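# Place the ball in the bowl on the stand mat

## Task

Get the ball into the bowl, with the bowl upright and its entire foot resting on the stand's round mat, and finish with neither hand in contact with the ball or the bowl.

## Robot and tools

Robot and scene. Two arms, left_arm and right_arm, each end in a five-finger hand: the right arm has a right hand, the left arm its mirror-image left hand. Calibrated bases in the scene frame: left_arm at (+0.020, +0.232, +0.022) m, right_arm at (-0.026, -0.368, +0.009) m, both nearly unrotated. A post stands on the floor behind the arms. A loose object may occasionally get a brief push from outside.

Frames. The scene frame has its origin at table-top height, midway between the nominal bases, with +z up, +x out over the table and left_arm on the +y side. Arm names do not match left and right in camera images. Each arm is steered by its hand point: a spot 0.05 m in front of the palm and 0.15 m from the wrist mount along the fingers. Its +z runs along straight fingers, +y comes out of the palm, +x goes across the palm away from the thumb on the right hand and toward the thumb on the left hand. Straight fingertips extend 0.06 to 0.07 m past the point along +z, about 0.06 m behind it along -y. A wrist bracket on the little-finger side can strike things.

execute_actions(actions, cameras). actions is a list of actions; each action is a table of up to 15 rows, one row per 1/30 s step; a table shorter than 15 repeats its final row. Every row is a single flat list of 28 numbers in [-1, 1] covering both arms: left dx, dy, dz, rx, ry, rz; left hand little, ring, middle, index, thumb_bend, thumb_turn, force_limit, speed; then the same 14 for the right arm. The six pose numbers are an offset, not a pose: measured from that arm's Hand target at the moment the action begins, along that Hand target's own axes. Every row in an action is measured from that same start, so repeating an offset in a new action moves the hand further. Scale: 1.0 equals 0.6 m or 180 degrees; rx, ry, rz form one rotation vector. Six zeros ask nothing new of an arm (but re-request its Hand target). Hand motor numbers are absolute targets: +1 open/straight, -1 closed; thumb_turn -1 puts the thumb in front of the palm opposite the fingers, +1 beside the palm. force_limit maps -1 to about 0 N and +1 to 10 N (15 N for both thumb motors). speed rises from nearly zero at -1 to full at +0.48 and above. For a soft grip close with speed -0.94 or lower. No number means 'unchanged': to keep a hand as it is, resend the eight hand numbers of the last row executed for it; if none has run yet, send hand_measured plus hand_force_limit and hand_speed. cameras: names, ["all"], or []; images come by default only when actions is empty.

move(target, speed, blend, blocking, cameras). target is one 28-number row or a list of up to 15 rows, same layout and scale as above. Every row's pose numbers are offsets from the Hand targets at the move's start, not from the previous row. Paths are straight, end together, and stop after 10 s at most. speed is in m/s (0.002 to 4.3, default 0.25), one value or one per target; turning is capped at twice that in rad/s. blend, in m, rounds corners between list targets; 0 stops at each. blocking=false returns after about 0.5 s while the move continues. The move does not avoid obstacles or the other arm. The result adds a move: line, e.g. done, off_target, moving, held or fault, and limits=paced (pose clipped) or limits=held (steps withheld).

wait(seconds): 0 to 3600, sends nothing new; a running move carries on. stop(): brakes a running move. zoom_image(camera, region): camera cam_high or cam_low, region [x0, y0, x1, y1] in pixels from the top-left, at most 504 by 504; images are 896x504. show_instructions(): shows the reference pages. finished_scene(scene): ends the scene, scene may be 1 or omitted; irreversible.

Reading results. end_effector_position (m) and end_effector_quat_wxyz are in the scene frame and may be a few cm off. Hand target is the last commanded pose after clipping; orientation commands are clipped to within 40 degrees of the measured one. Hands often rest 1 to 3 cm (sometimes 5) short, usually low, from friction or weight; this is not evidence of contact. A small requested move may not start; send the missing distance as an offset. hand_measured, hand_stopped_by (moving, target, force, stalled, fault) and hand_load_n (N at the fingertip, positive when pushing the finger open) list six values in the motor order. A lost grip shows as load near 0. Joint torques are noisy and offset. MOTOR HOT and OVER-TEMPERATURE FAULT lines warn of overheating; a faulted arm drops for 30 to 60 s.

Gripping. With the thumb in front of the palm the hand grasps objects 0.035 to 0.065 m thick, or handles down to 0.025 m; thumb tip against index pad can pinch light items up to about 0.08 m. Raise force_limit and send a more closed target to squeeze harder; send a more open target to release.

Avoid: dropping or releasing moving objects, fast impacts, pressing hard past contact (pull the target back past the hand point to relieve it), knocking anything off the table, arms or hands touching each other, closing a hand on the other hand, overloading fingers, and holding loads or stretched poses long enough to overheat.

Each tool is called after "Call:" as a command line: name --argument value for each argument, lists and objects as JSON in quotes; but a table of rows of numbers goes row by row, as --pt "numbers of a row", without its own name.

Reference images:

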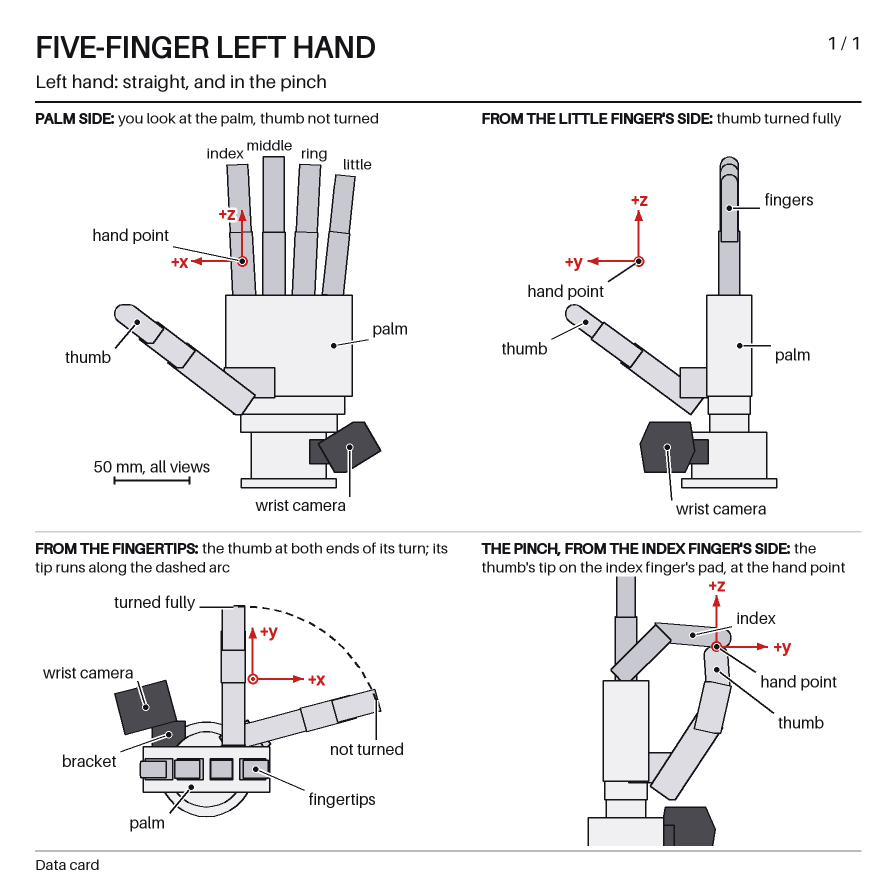

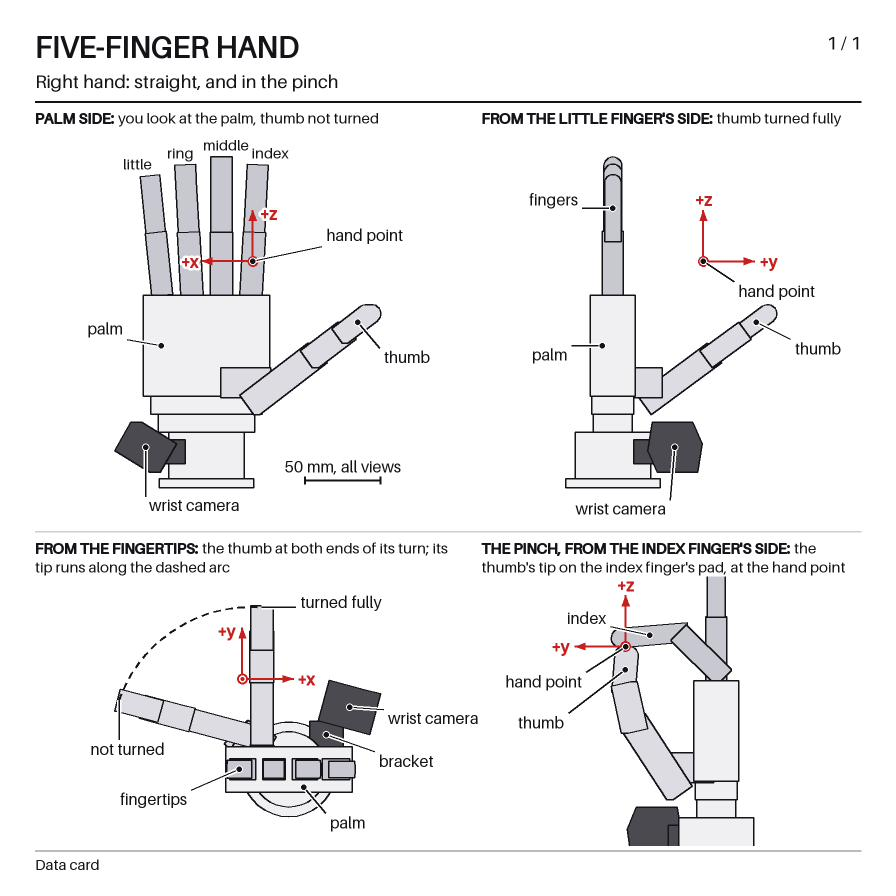

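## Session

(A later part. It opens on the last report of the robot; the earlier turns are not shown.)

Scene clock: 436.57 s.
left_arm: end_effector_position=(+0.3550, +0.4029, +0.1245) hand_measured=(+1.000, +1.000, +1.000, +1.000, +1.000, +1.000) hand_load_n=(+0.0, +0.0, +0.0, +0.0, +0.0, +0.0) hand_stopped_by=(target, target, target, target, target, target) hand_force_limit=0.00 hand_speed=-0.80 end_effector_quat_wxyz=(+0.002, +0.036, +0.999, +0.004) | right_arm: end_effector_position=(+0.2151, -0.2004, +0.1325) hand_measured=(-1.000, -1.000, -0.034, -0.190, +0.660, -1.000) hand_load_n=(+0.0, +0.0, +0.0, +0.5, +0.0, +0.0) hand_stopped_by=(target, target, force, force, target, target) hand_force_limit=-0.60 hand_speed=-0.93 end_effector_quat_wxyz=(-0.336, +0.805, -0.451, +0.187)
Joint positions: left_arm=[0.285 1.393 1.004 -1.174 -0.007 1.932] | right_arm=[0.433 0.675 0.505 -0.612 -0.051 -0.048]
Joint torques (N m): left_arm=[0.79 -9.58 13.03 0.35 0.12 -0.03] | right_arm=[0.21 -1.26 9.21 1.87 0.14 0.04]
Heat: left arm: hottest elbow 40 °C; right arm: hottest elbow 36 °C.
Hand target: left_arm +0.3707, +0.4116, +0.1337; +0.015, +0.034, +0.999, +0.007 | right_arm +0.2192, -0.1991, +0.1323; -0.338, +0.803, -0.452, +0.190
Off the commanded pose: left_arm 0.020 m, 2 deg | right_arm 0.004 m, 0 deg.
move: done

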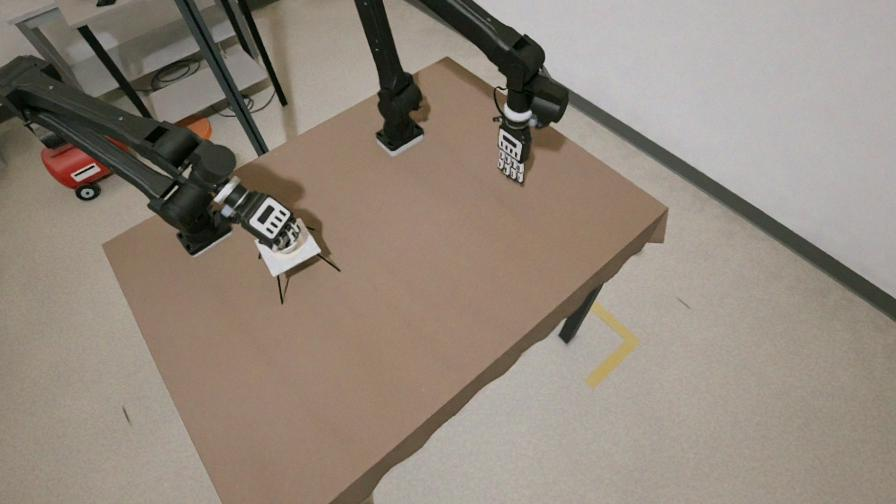

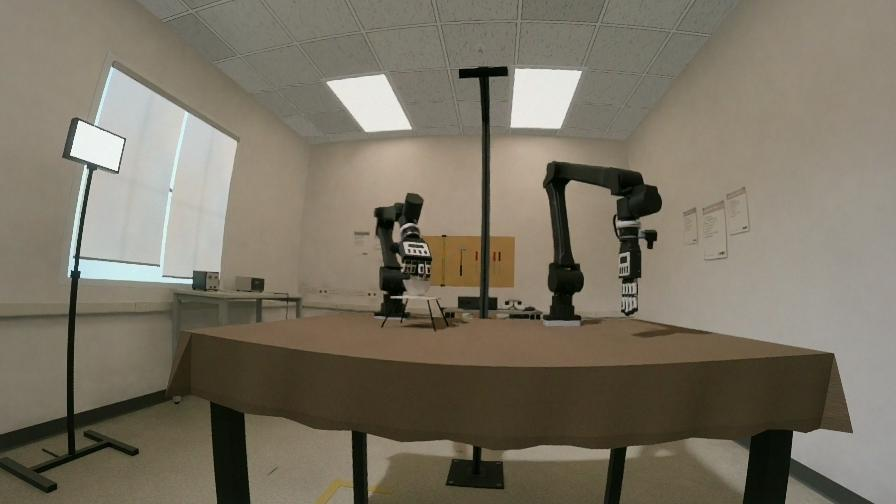

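Call:
move --target '[0,0,0,0,0,0,1,1,1,1,1,1,0,-0.8,0,0,0,0,0,0,-1,-1,-0.3,-0.3,0.8,-1,-0.6,-0.93]' --cameras '["all"]'

Call:
zoom_image --camera "cam_high" --region '[260, 215, 310, 265]'

Call:
zoom_image --camera "cam_low" --region '[395, 265, 435, 305]'

Scene clock: 446.43 s.
left_arm: end_effector_position=(+0.3550, +0.4029, +0.1245) hand_measured=(+1.000, +1.000, +1.000, +1.000, +1.000, +1.000) hand_load_n=(+0.0, +0.0, +0.0, +0.0, +0.0, +0.0) hand_stopped_by=(target, target, target, target, target, target) hand_force_limit=0.00 hand_speed=-0.80 end_effector_quat_wxyz=(+0.002, +0.036, +0.999, +0.004) | right_arm: end_effector_position=(+0.2177, -0.1993, +0.1343) hand_measured=(-1.000, -1.000, -0.034, -0.190, +0.798, -1.000) hand_load_n=(+0.0, +0.0, -2.5, +0.0, -5.0, -2.0) hand_stopped_by=(target, target, force, force, target, target) hand_force_limit=-0.60 hand_speed=-0.93 end_effector_quat_wxyz=(-0.341, +0.803, -0.450, +0.191)
Joint positions: left_arm=[0.285 1.393 1.004 -1.174 -0.007 1.932] | right_arm=[0.433 0.675 0.505 -0.6 -0.05 -0.048]
Joint torques (N m): left_arm=[0.67 -9.64 13.14 0.53 0.08 -0.07] | right_arm=[0.26 -1.32 9.24 1.37 0.12 0.04]
Heat: left arm: hottest elbow 40 °C; right arm: hottest elbow 37 °C.
Hand target: left_arm +0.3707, +0.4116, +0.1337; +0.015, +0.034, +0.999, +0.007 | right_arm +0.2192, -0.1992, +0.1322; -0.338, +0.803, -0.452, +0.190
Off the commanded pose: left_arm 0.020 m, 2 deg | right_arm 0.003 m, 0 deg.
move: done

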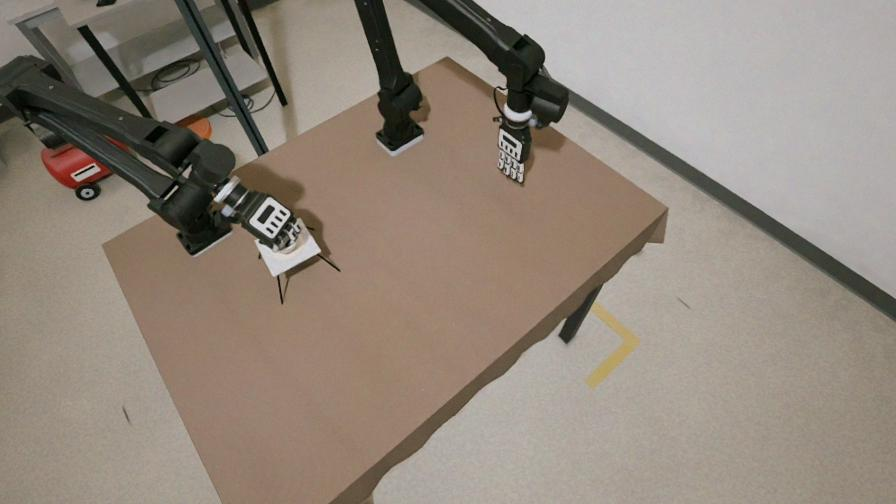

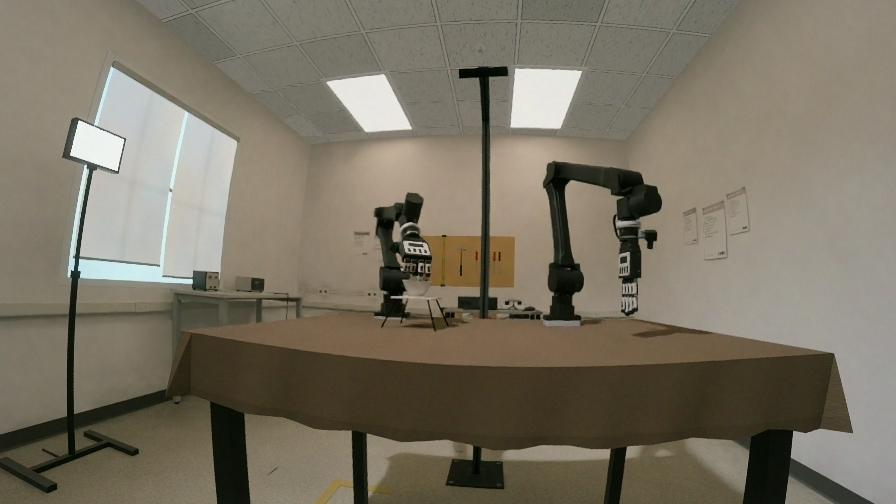

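Scaled by 10.080 from the camera's image (finer frame: 1280x720).

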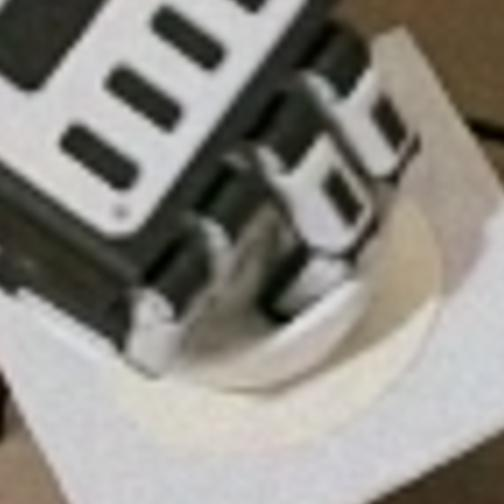

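Scaled by 12.600 from the camera's image (finer frame: 1280x720).

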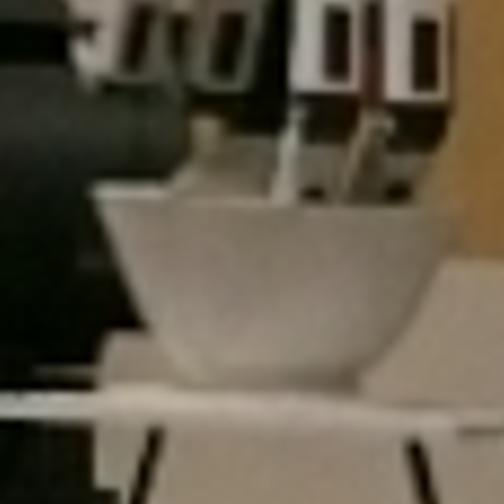

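Call:
move --target '[0,0,0,0,0,0,1,1,1,1,1,1,0,-0.8,0,0,0,0,0,0,-1,-1,-0.3,-0.3,0.65,-1,-0.6,-0.93]' --cameras '["all"]'

Call:
zoom_image --camera "cam_low" --region '[395, 265, 435, 305]'

Call:
zoom_image --camera "cam_high" --region '[260, 215, 310, 265]'

Scene clock: 455.97 s.
left_arm: end_effector_position=(+0.3550, +0.4029, +0.1245) hand_measured=(+1.000, +1.000, +1.000, +1.000, +1.000, +1.000) hand_load_n=(+0.0, +0.0, +0.0, +0.0, +0.0, +0.0) hand_stopped_by=(target, target, target, target, target, target) hand_force_limit=0.00 hand_speed=-0.80 end_effector_quat_wxyz=(+0.002, +0.036, +0.999, +0.004) | right_arm: end_effector_position=(+0.2177, -0.1993, +0.1343) hand_measured=(-1.000, -1.000, -0.034, -0.190, +0.650, -1.000) hand_load_n=(+0.0, +0.0, +0.0, +0.0, +0.5, +0.0) hand_stopped_by=(target, target, force, force, target, target) hand_force_limit=-0.60 hand_speed=-0.93 end_effector_quat_wxyz=(-0.341, +0.803, -0.450, +0.191)
Joint positions: left_arm=[0.285 1.393 1.004 -1.174 -0.007 1.932] | right_arm=[0.433 0.675 0.505 -0.6 -0.05 -0.048]
Joint torques (N m): left_arm=[0.26 -9.35 13.01 0.39 0.09 -0.04] | right_arm=[0.21 -1.32 9.24 1.37 0.11 0.04]
Heat: left arm: hottest elbow 40 °C; right arm: hottest elbow 37 °C.
Hand target: left_arm +0.3707, +0.4116, +0.1337; +0.015, +0.034, +0.999, +0.007 | right_arm +0.2192, -0.1992, +0.1322; -0.338, +0.803, -0.452, +0.190
Off the commanded pose: left_arm 0.020 m, 2 deg | right_arm 0.003 m, 0 deg.
move: done

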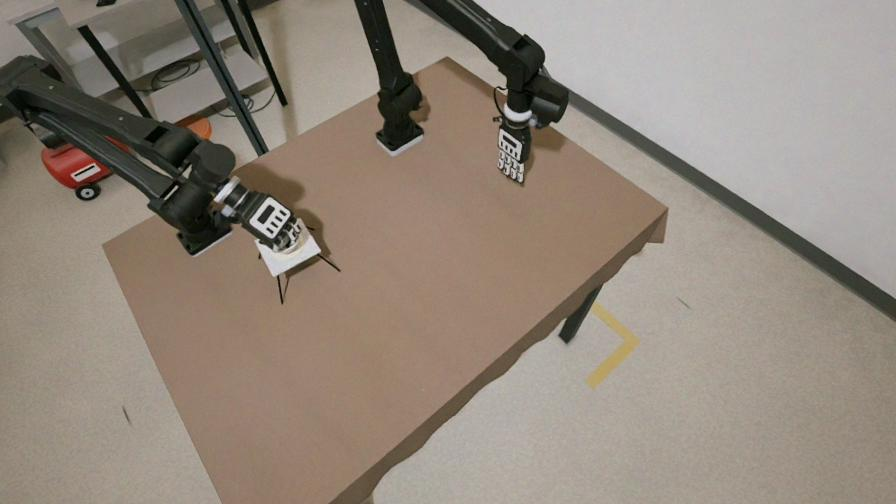

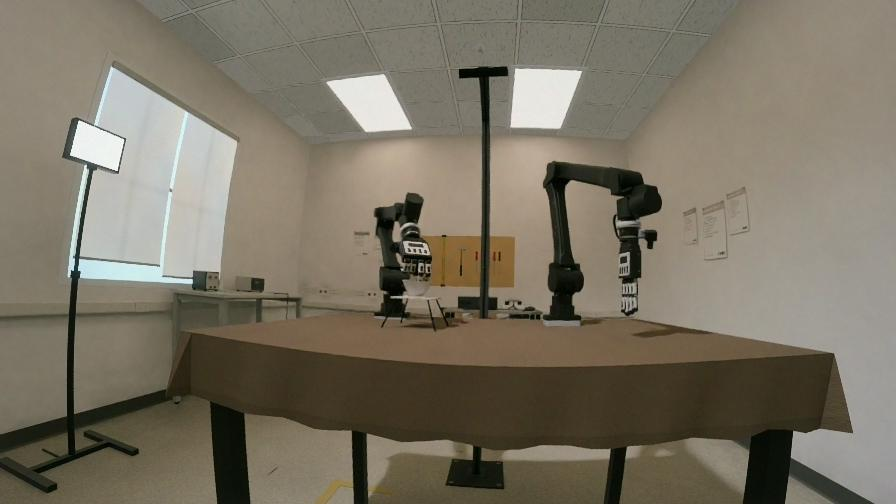

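Scaled by 12.600 from the camera's image (finer frame: 1280x720).

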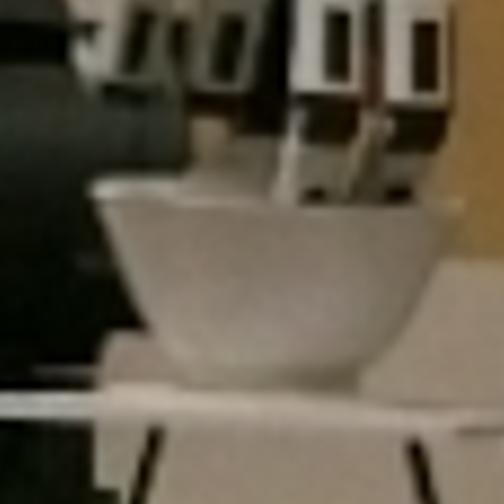

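Scaled by 10.080 from the camera's image (finer frame: 1280x720).

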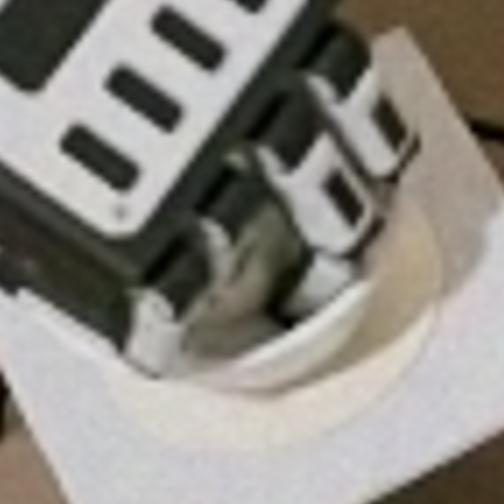

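Call:
move --pt "0 0 0 0 0 0 1 1 1 1 1 1 0 -0.8 -0.0005 -0.0047 -0.0235 0 0 0 -1 -1 -0.3 -0.3 0.65 -1 -0.6 -0.93" --pt "0 0 0 0 0 0 1 1 1 1 1 1 0 -0.8 0 -0.0762 -0.0885 0 0 0 -1 -1 -0.3 -0.3 0.65 -1 -0.6 -0.93" --speed 0.05 --blend 0.005 --cameras '["all"]'

Call:
zoom_image --camera "cam_low" --region '[380, 245, 450, 315]'

Call:
zoom_image --camera "cam_high" --region '[250, 200, 320, 270]'

Scene clock: 466.23 s.
left_arm: end_effector_position=(+0.3550, +0.4029, +0.1245) hand_measured=(+1.000, +1.000, +1.000, +1.000, +1.000, +1.000) hand_load_n=(+0.0, +0.0, +0.0, +0.0, +0.0, +0.0) hand_stopped_by=(target, target, target, target, target, target) hand_force_limit=0.00 hand_speed=-0.80 end_effector_quat_wxyz=(+0.002, +0.036, +0.999, +0.004) | right_arm: end_effector_position=(+0.2063, -0.2052, +0.1781) hand_measured=(-1.000, -1.000, -0.034, -0.190, +0.650, -1.000) hand_load_n=(+0.5, +0.0, +0.5, +0.5, +0.5, +0.0) hand_stopped_by=(target, target, force, force, target, target) hand_force_limit=-0.60 hand_speed=-0.93 end_effector_quat_wxyz=(-0.322, +0.811, -0.455, +0.178)
Joint positions: left_arm=[0.285 1.393 1.004 -1.174 -0.007 1.932] | right_arm=[0.433 0.65 0.63 -0.798 -0.05 -0.048]
Joint torques (N m): left_arm=[0.44 -8.88 13.03 0.4 0.11 -0.04] | right_arm=[0.09 -2.67 13.08 0.77 0.08 0.03]
Heat: left arm: hottest elbow 40 °C; right arm: hottest elbow 37 °C.
Hand target: left_arm +0.3707, +0.4116, +0.1337; +0.015, +0.034, +0.999, +0.007 | right_arm +0.2141, -0.2022, +0.2022; -0.338, +0.803, -0.452, +0.190
Off the commanded pose: left_arm 0.020 m, 2 deg | right_arm 0.025 m, 2 deg.
move: off_target (right_arm)

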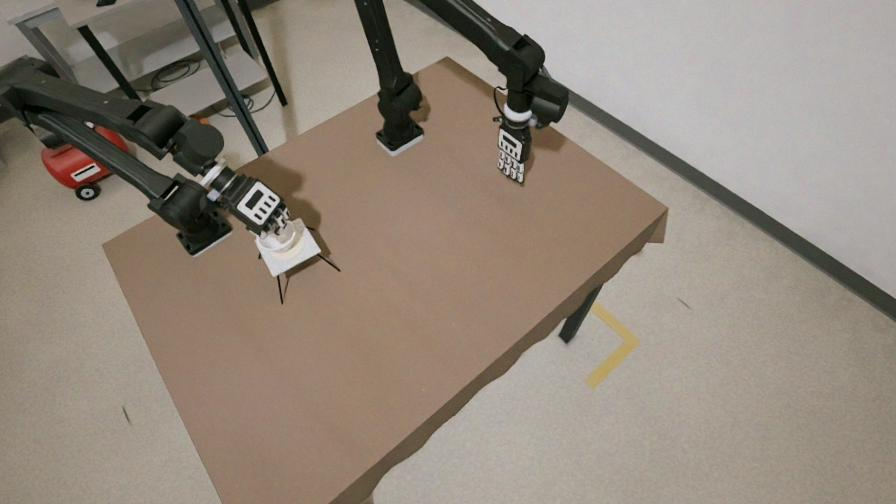

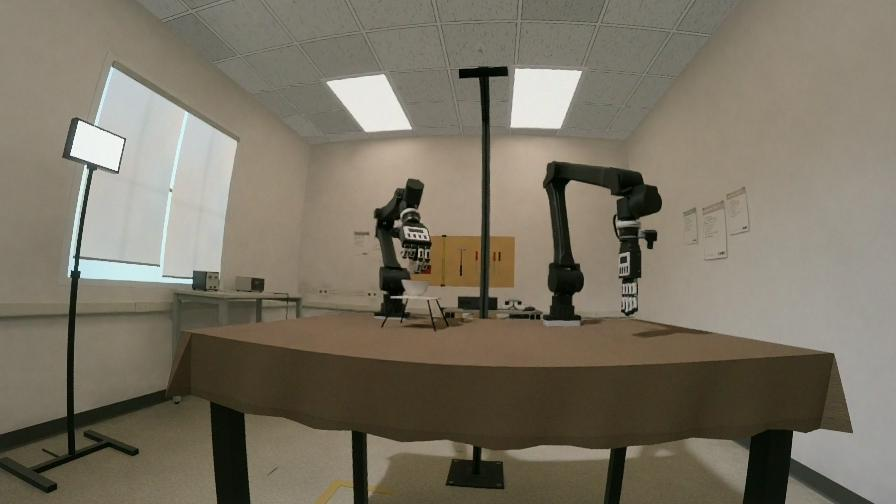

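Scaled by 7.200 from the camera's image (finer frame: 1280x720).

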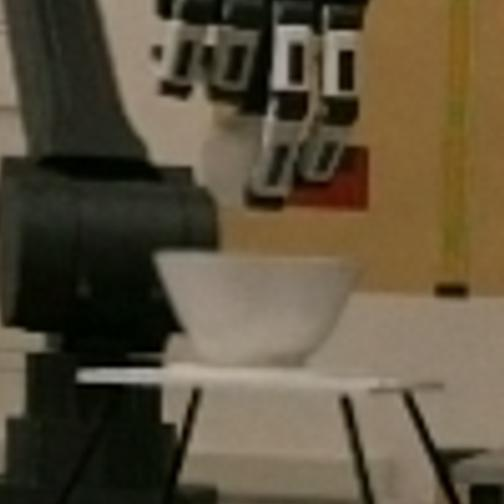

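Scaled by 7.200 from the camera's image (finer frame: 1280x720).

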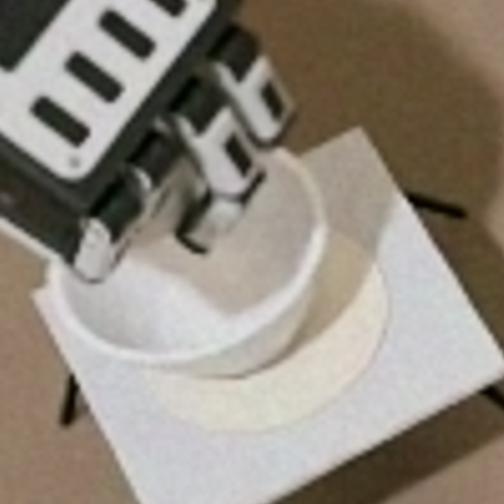

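Call:
move --target '[0,0,0,0,0,0,1,1,1,1,1,1,0,-0.8,0,0.0558,0.0548,0,0,0,-1,-1,-0.3,-0.3,0.2,-1,-0.8,-0.93]' --speed 0.05 --cameras '["all"]'

Call:
zoom_image --camera "cam_low" --region '[380, 245, 450, 315]'

Call:
zoom_image --camera "cam_high" --region '[250, 200, 320, 270]'

Scene clock: 502.80 s.
left_arm: end_effector_position=(+0.3550, +0.4029, +0.1245) hand_measured=(+1.000, +1.000, +1.000, +1.000, +1.000, +1.000) hand_load_n=(+0.0, +0.0, +0.0, +0.0, +0.0, +0.0) hand_stopped_by=(target, target, target, target, target, target) hand_force_limit=0.00 hand_speed=-0.80 end_effector_quat_wxyz=(+0.002, +0.036, +0.999, +0.004) | right_arm: end_effector_position=(+0.2101, -0.2032, +0.1524) hand_measured=(-1.000, -1.000, -0.034, -0.190, +0.590, -1.000) hand_load_n=(+0.0, +0.0, +1.0, +0.5, +1.5, +0.0) hand_stopped_by=(target, target, force, force, force, target) hand_force_limit=-0.80 hand_speed=-0.93 end_effector_quat_wxyz=(-0.332, +0.807, -0.453, +0.185)
Joint positions: left_arm=[0.285 1.393 1.004 -1.174 -0.007 1.932] | right_arm=[0.433 0.65 0.553 -0.696 -0.05 -0.048]
Joint torques (N m): left_arm=[0.38 -9.17 13.05 0.44 0.11 -0.07] | right_arm=[0.15 -2.08 9.31 1.76 0.07 0.02]
Heat: left arm: hottest elbow 41 °C; right arm: hottest elbow 38 °C.
Hand target: left_arm +0.3707, +0.4116, +0.1337; +0.015, +0.034, +0.999, +0.007 | right_arm +0.2142, -0.2022, +0.1552; -0.338, +0.803, -0.452, +0.190
Off the commanded pose: left_arm 0.020 m, 2 deg | right_arm 0.005 m, 1 deg.
move: done

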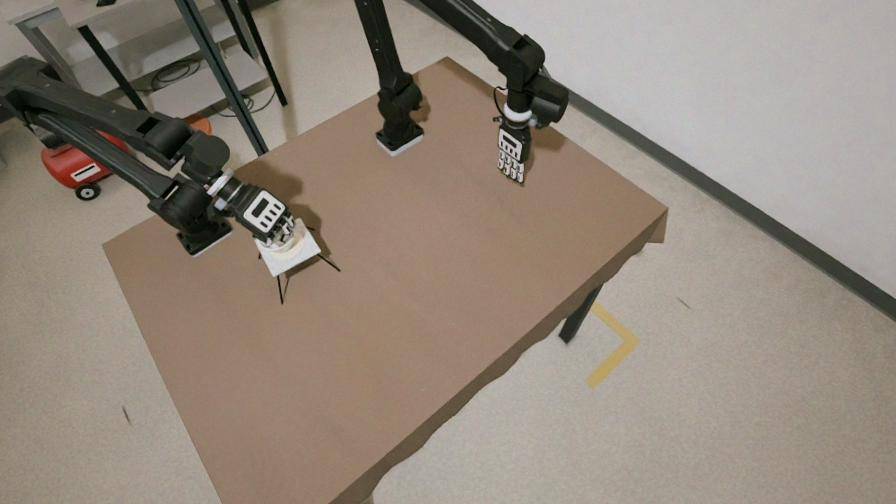

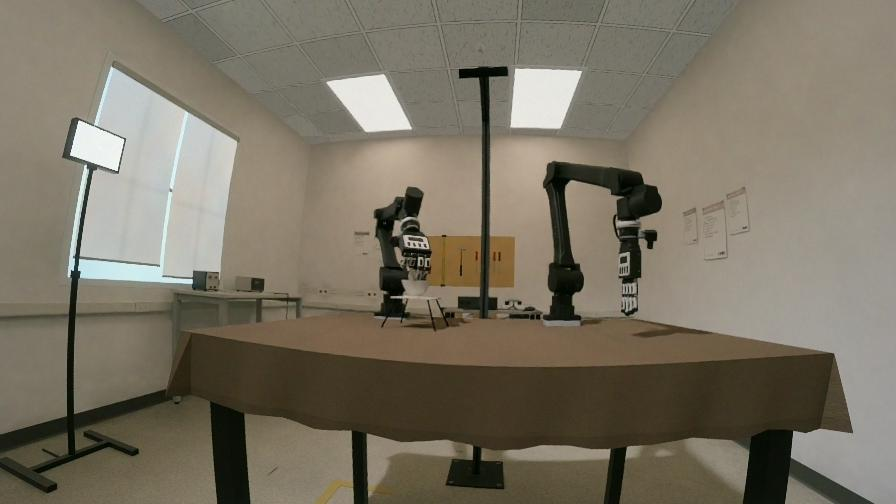

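Scaled by 7.200 from the camera's image (finer frame: 1280x720).

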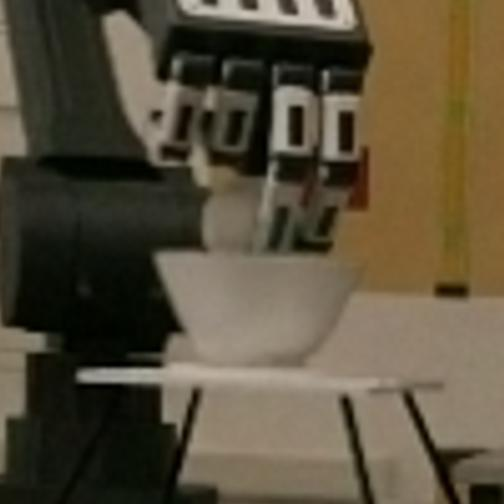

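Scaled by 7.200 from the camera's image (finer frame: 1280x720).

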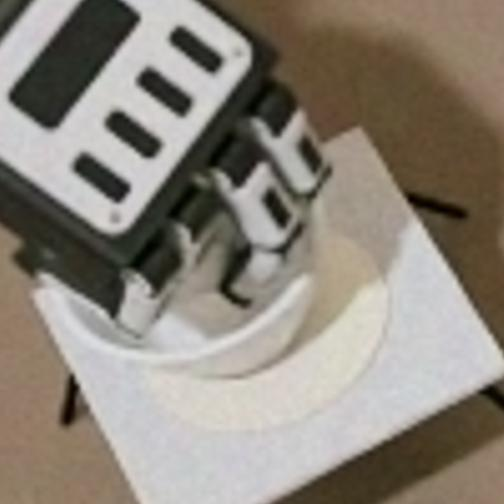

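Call:
move --pt "0 0 0 0 0 0 1 1 1 1 1 1 0 -0.8 0 0.0059 0.0058 0 0 0 -1 -1 -0.3 -0.3 0.2 -1 -0.8 -0.93" --pt "0 0 0 0 0 0 1 1 1 1 1 1 0 -0.8 0 0.0059 0.0058 0 0 0 -1 -1 -0.3 -0.3 0.78 -1 -0.8 -0.93" --speed 0.04 --cameras '["all"]'

Call:
zoom_image --camera "cam_low" --region '[380, 245, 450, 315]'

Call:
zoom_image --camera "cam_high" --region '[250, 200, 320, 270]'

Scene clock: 528.27 s.
left_arm: end_effector_position=(+0.3550, +0.4029, +0.1245) hand_measured=(+1.000, +1.000, +1.000, +1.000, +1.000, +1.000) hand_load_n=(+0.0, +0.0, +0.0, +0.0, +0.0, +0.0) hand_stopped_by=(target, target, target, target, target, target) hand_force_limit=0.00 hand_speed=-0.80 end_effector_quat_wxyz=(+0.002, +0.036, +0.999, +0.004) | right_arm: end_effector_position=(+0.2101, -0.2033, +0.1479) hand_measured=(-1.000, -1.000, -0.034, -0.190, +0.780, -1.000) hand_load_n=(+0.0, +0.0, +0.0, +0.0, +0.0, +0.0) hand_stopped_by=(target, target, force, force, target, target) hand_force_limit=-0.80 hand_speed=-0.93 end_effector_quat_wxyz=(-0.332, +0.806, -0.453, +0.185)
Joint positions: left_arm=[0.285 1.393 1.004 -1.174 -0.007 1.932] | right_arm=[0.433 0.65 0.541 -0.682 -0.05 -0.048]
Joint torques (N m): left_arm=[0.5 -9.11 13.07 0.35 0.13 -0.08] | right_arm=[0.09 -1.9 9.31 1.81 0.07 0.02]
Heat: left arm: hottest elbow 41 °C; right arm: hottest elbow 37 °C.
Hand target: left_arm +0.3707, +0.4116, +0.1337; +0.015, +0.034, +0.999, +0.007 | right_arm +0.2141, -0.2022, +0.1502; -0.338, +0.803, -0.452, +0.190
Off the commanded pose: left_arm 0.020 m, 2 deg | right_arm 0.005 m, 1 deg.
move: done

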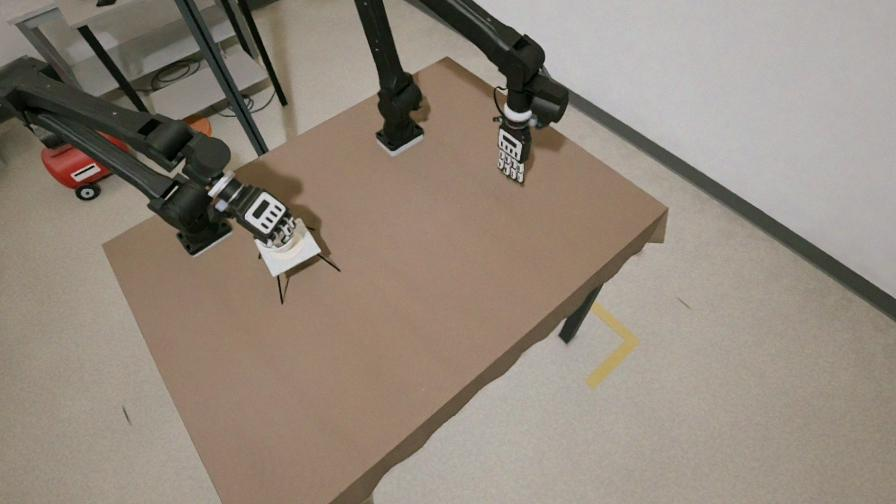

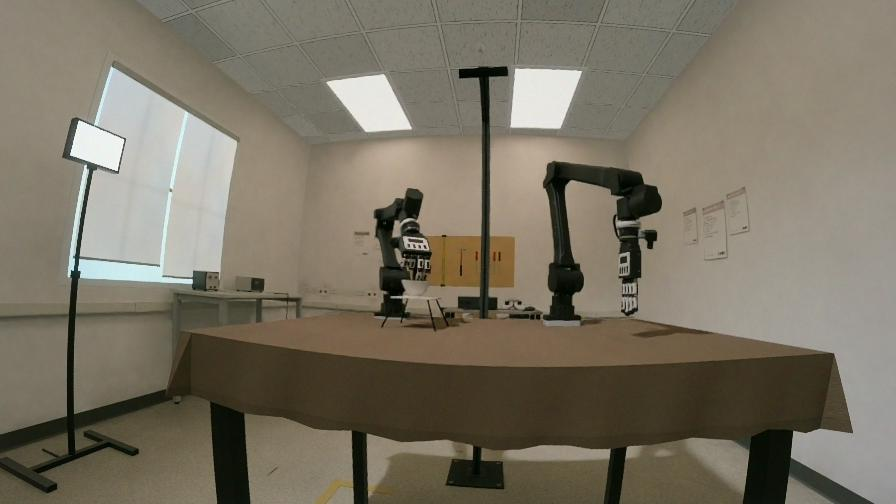

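Scaled by 7.200 from the camera's image (finer frame: 1280x720).

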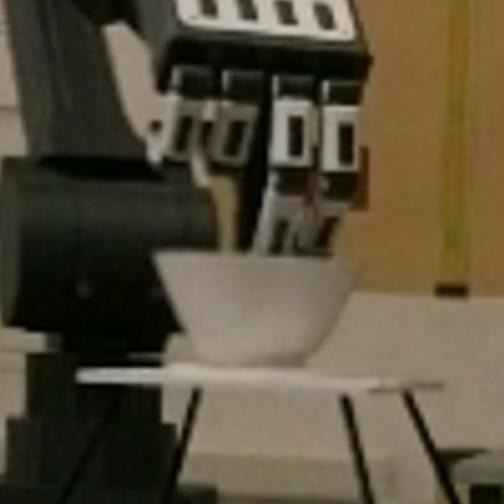

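Scaled by 7.200 from the camera's image (finer frame: 1280x720).

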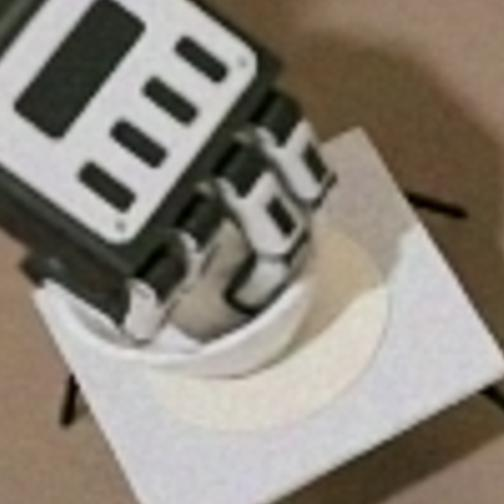

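Call:
move --target '[0,0,0,0,0,0,1,1,1,1,1,1,0,-0.8,-0.001,-0.127,-0.108,0,0,0,-1,-1,-0.3,-0.3,0.78,-1,-0.8,-0.93]' --speed 0.08 --cameras '["all"]'

Call:
zoom_image --camera "cam_low" --region '[380, 245, 450, 315]'

Call:
zoom_image --camera "cam_high" --region '[250, 200, 320, 270]'

Scene clock: 539.60 s.
left_arm: end_effector_position=(+0.3550, +0.4029, +0.1245) hand_measured=(+1.000, +1.000, +1.000, +1.000, +1.000, +1.000) hand_load_n=(+0.0, +0.0, +0.0, +0.0, +0.0, +0.0) hand_stopped_by=(target, target, target, target, target, target) hand_force_limit=0.00 hand_speed=-0.80 end_effector_quat_wxyz=(+0.002, +0.036, +0.999, +0.004) | right_arm: end_effector_position=(+0.2132, -0.2019, +0.2313) hand_measured=(-1.000, -1.000, -0.034, -0.190, +0.780, -1.000) hand_load_n=(+0.0, +0.0, -0.5, +0.0, +0.0, +0.0) hand_stopped_by=(target, target, force, force, target, target) hand_force_limit=-0.80 hand_speed=-0.93 end_effector_quat_wxyz=(-0.329, +0.808, -0.454, +0.184)
Joint positions: left_arm=[0.285 1.393 1.004 -1.174 -0.007 1.932] | right_arm=[0.433 0.668 0.768 -0.9 -0.048 -0.048]
Joint torques (N m): left_arm=[0.38 -8.94 12.89 0.38 0.09 -0.1] | right_arm=[0.44 -1.32 12.98 0.69 0.14 0.06]
Heat: left arm: hottest elbow 41 °C; right arm: hottest elbow 37 °C.
Hand target: left_arm +0.3707, +0.4116, +0.1337; +0.015, +0.034, +0.999, +0.007 | right_arm +0.2198, -0.1980, +0.2500; -0.338, +0.803, -0.452, +0.190
Off the commanded pose: left_arm 0.020 m, 2 deg | right_arm 0.020 m, 1 deg.
move: off_target (right_arm)

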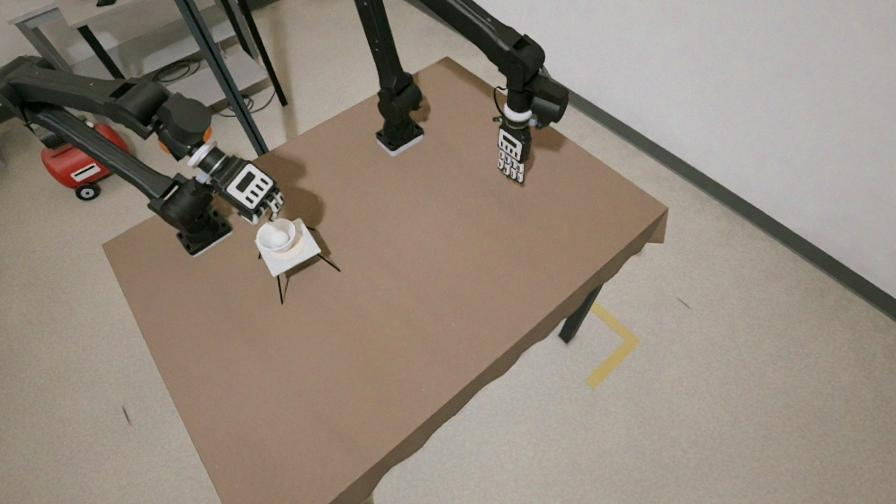

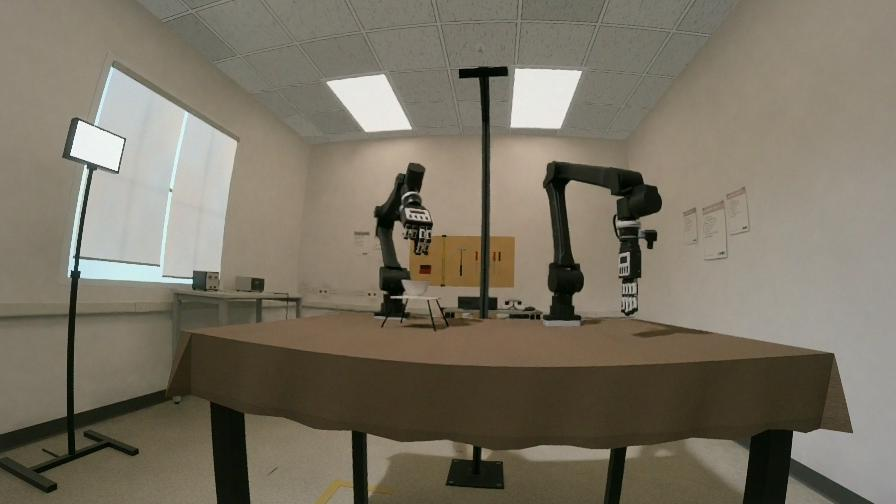

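Scaled by 7.200 from the camera's image (finer frame: 1280x720).

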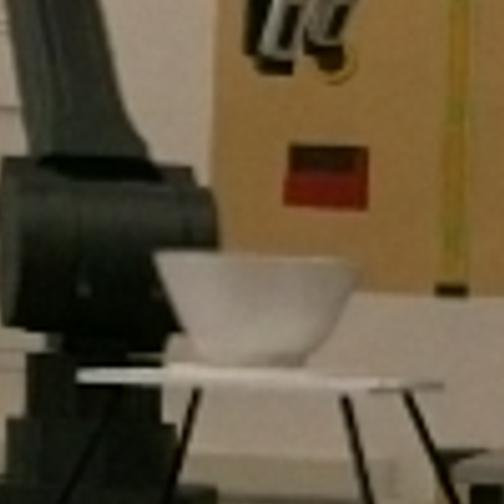

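Scaled by 7.200 from the camera's image (finer frame: 1280x720).

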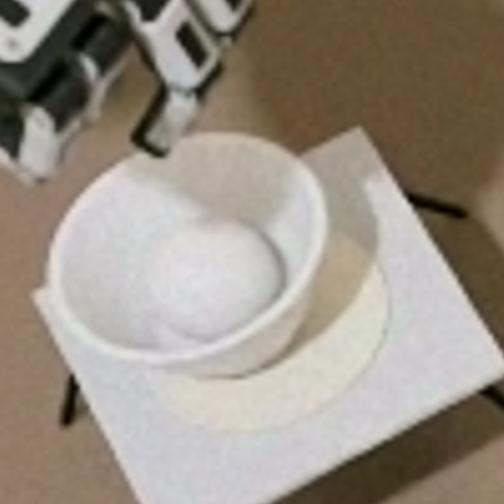

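Call:
finished_scene

The scene is finished: the task was done.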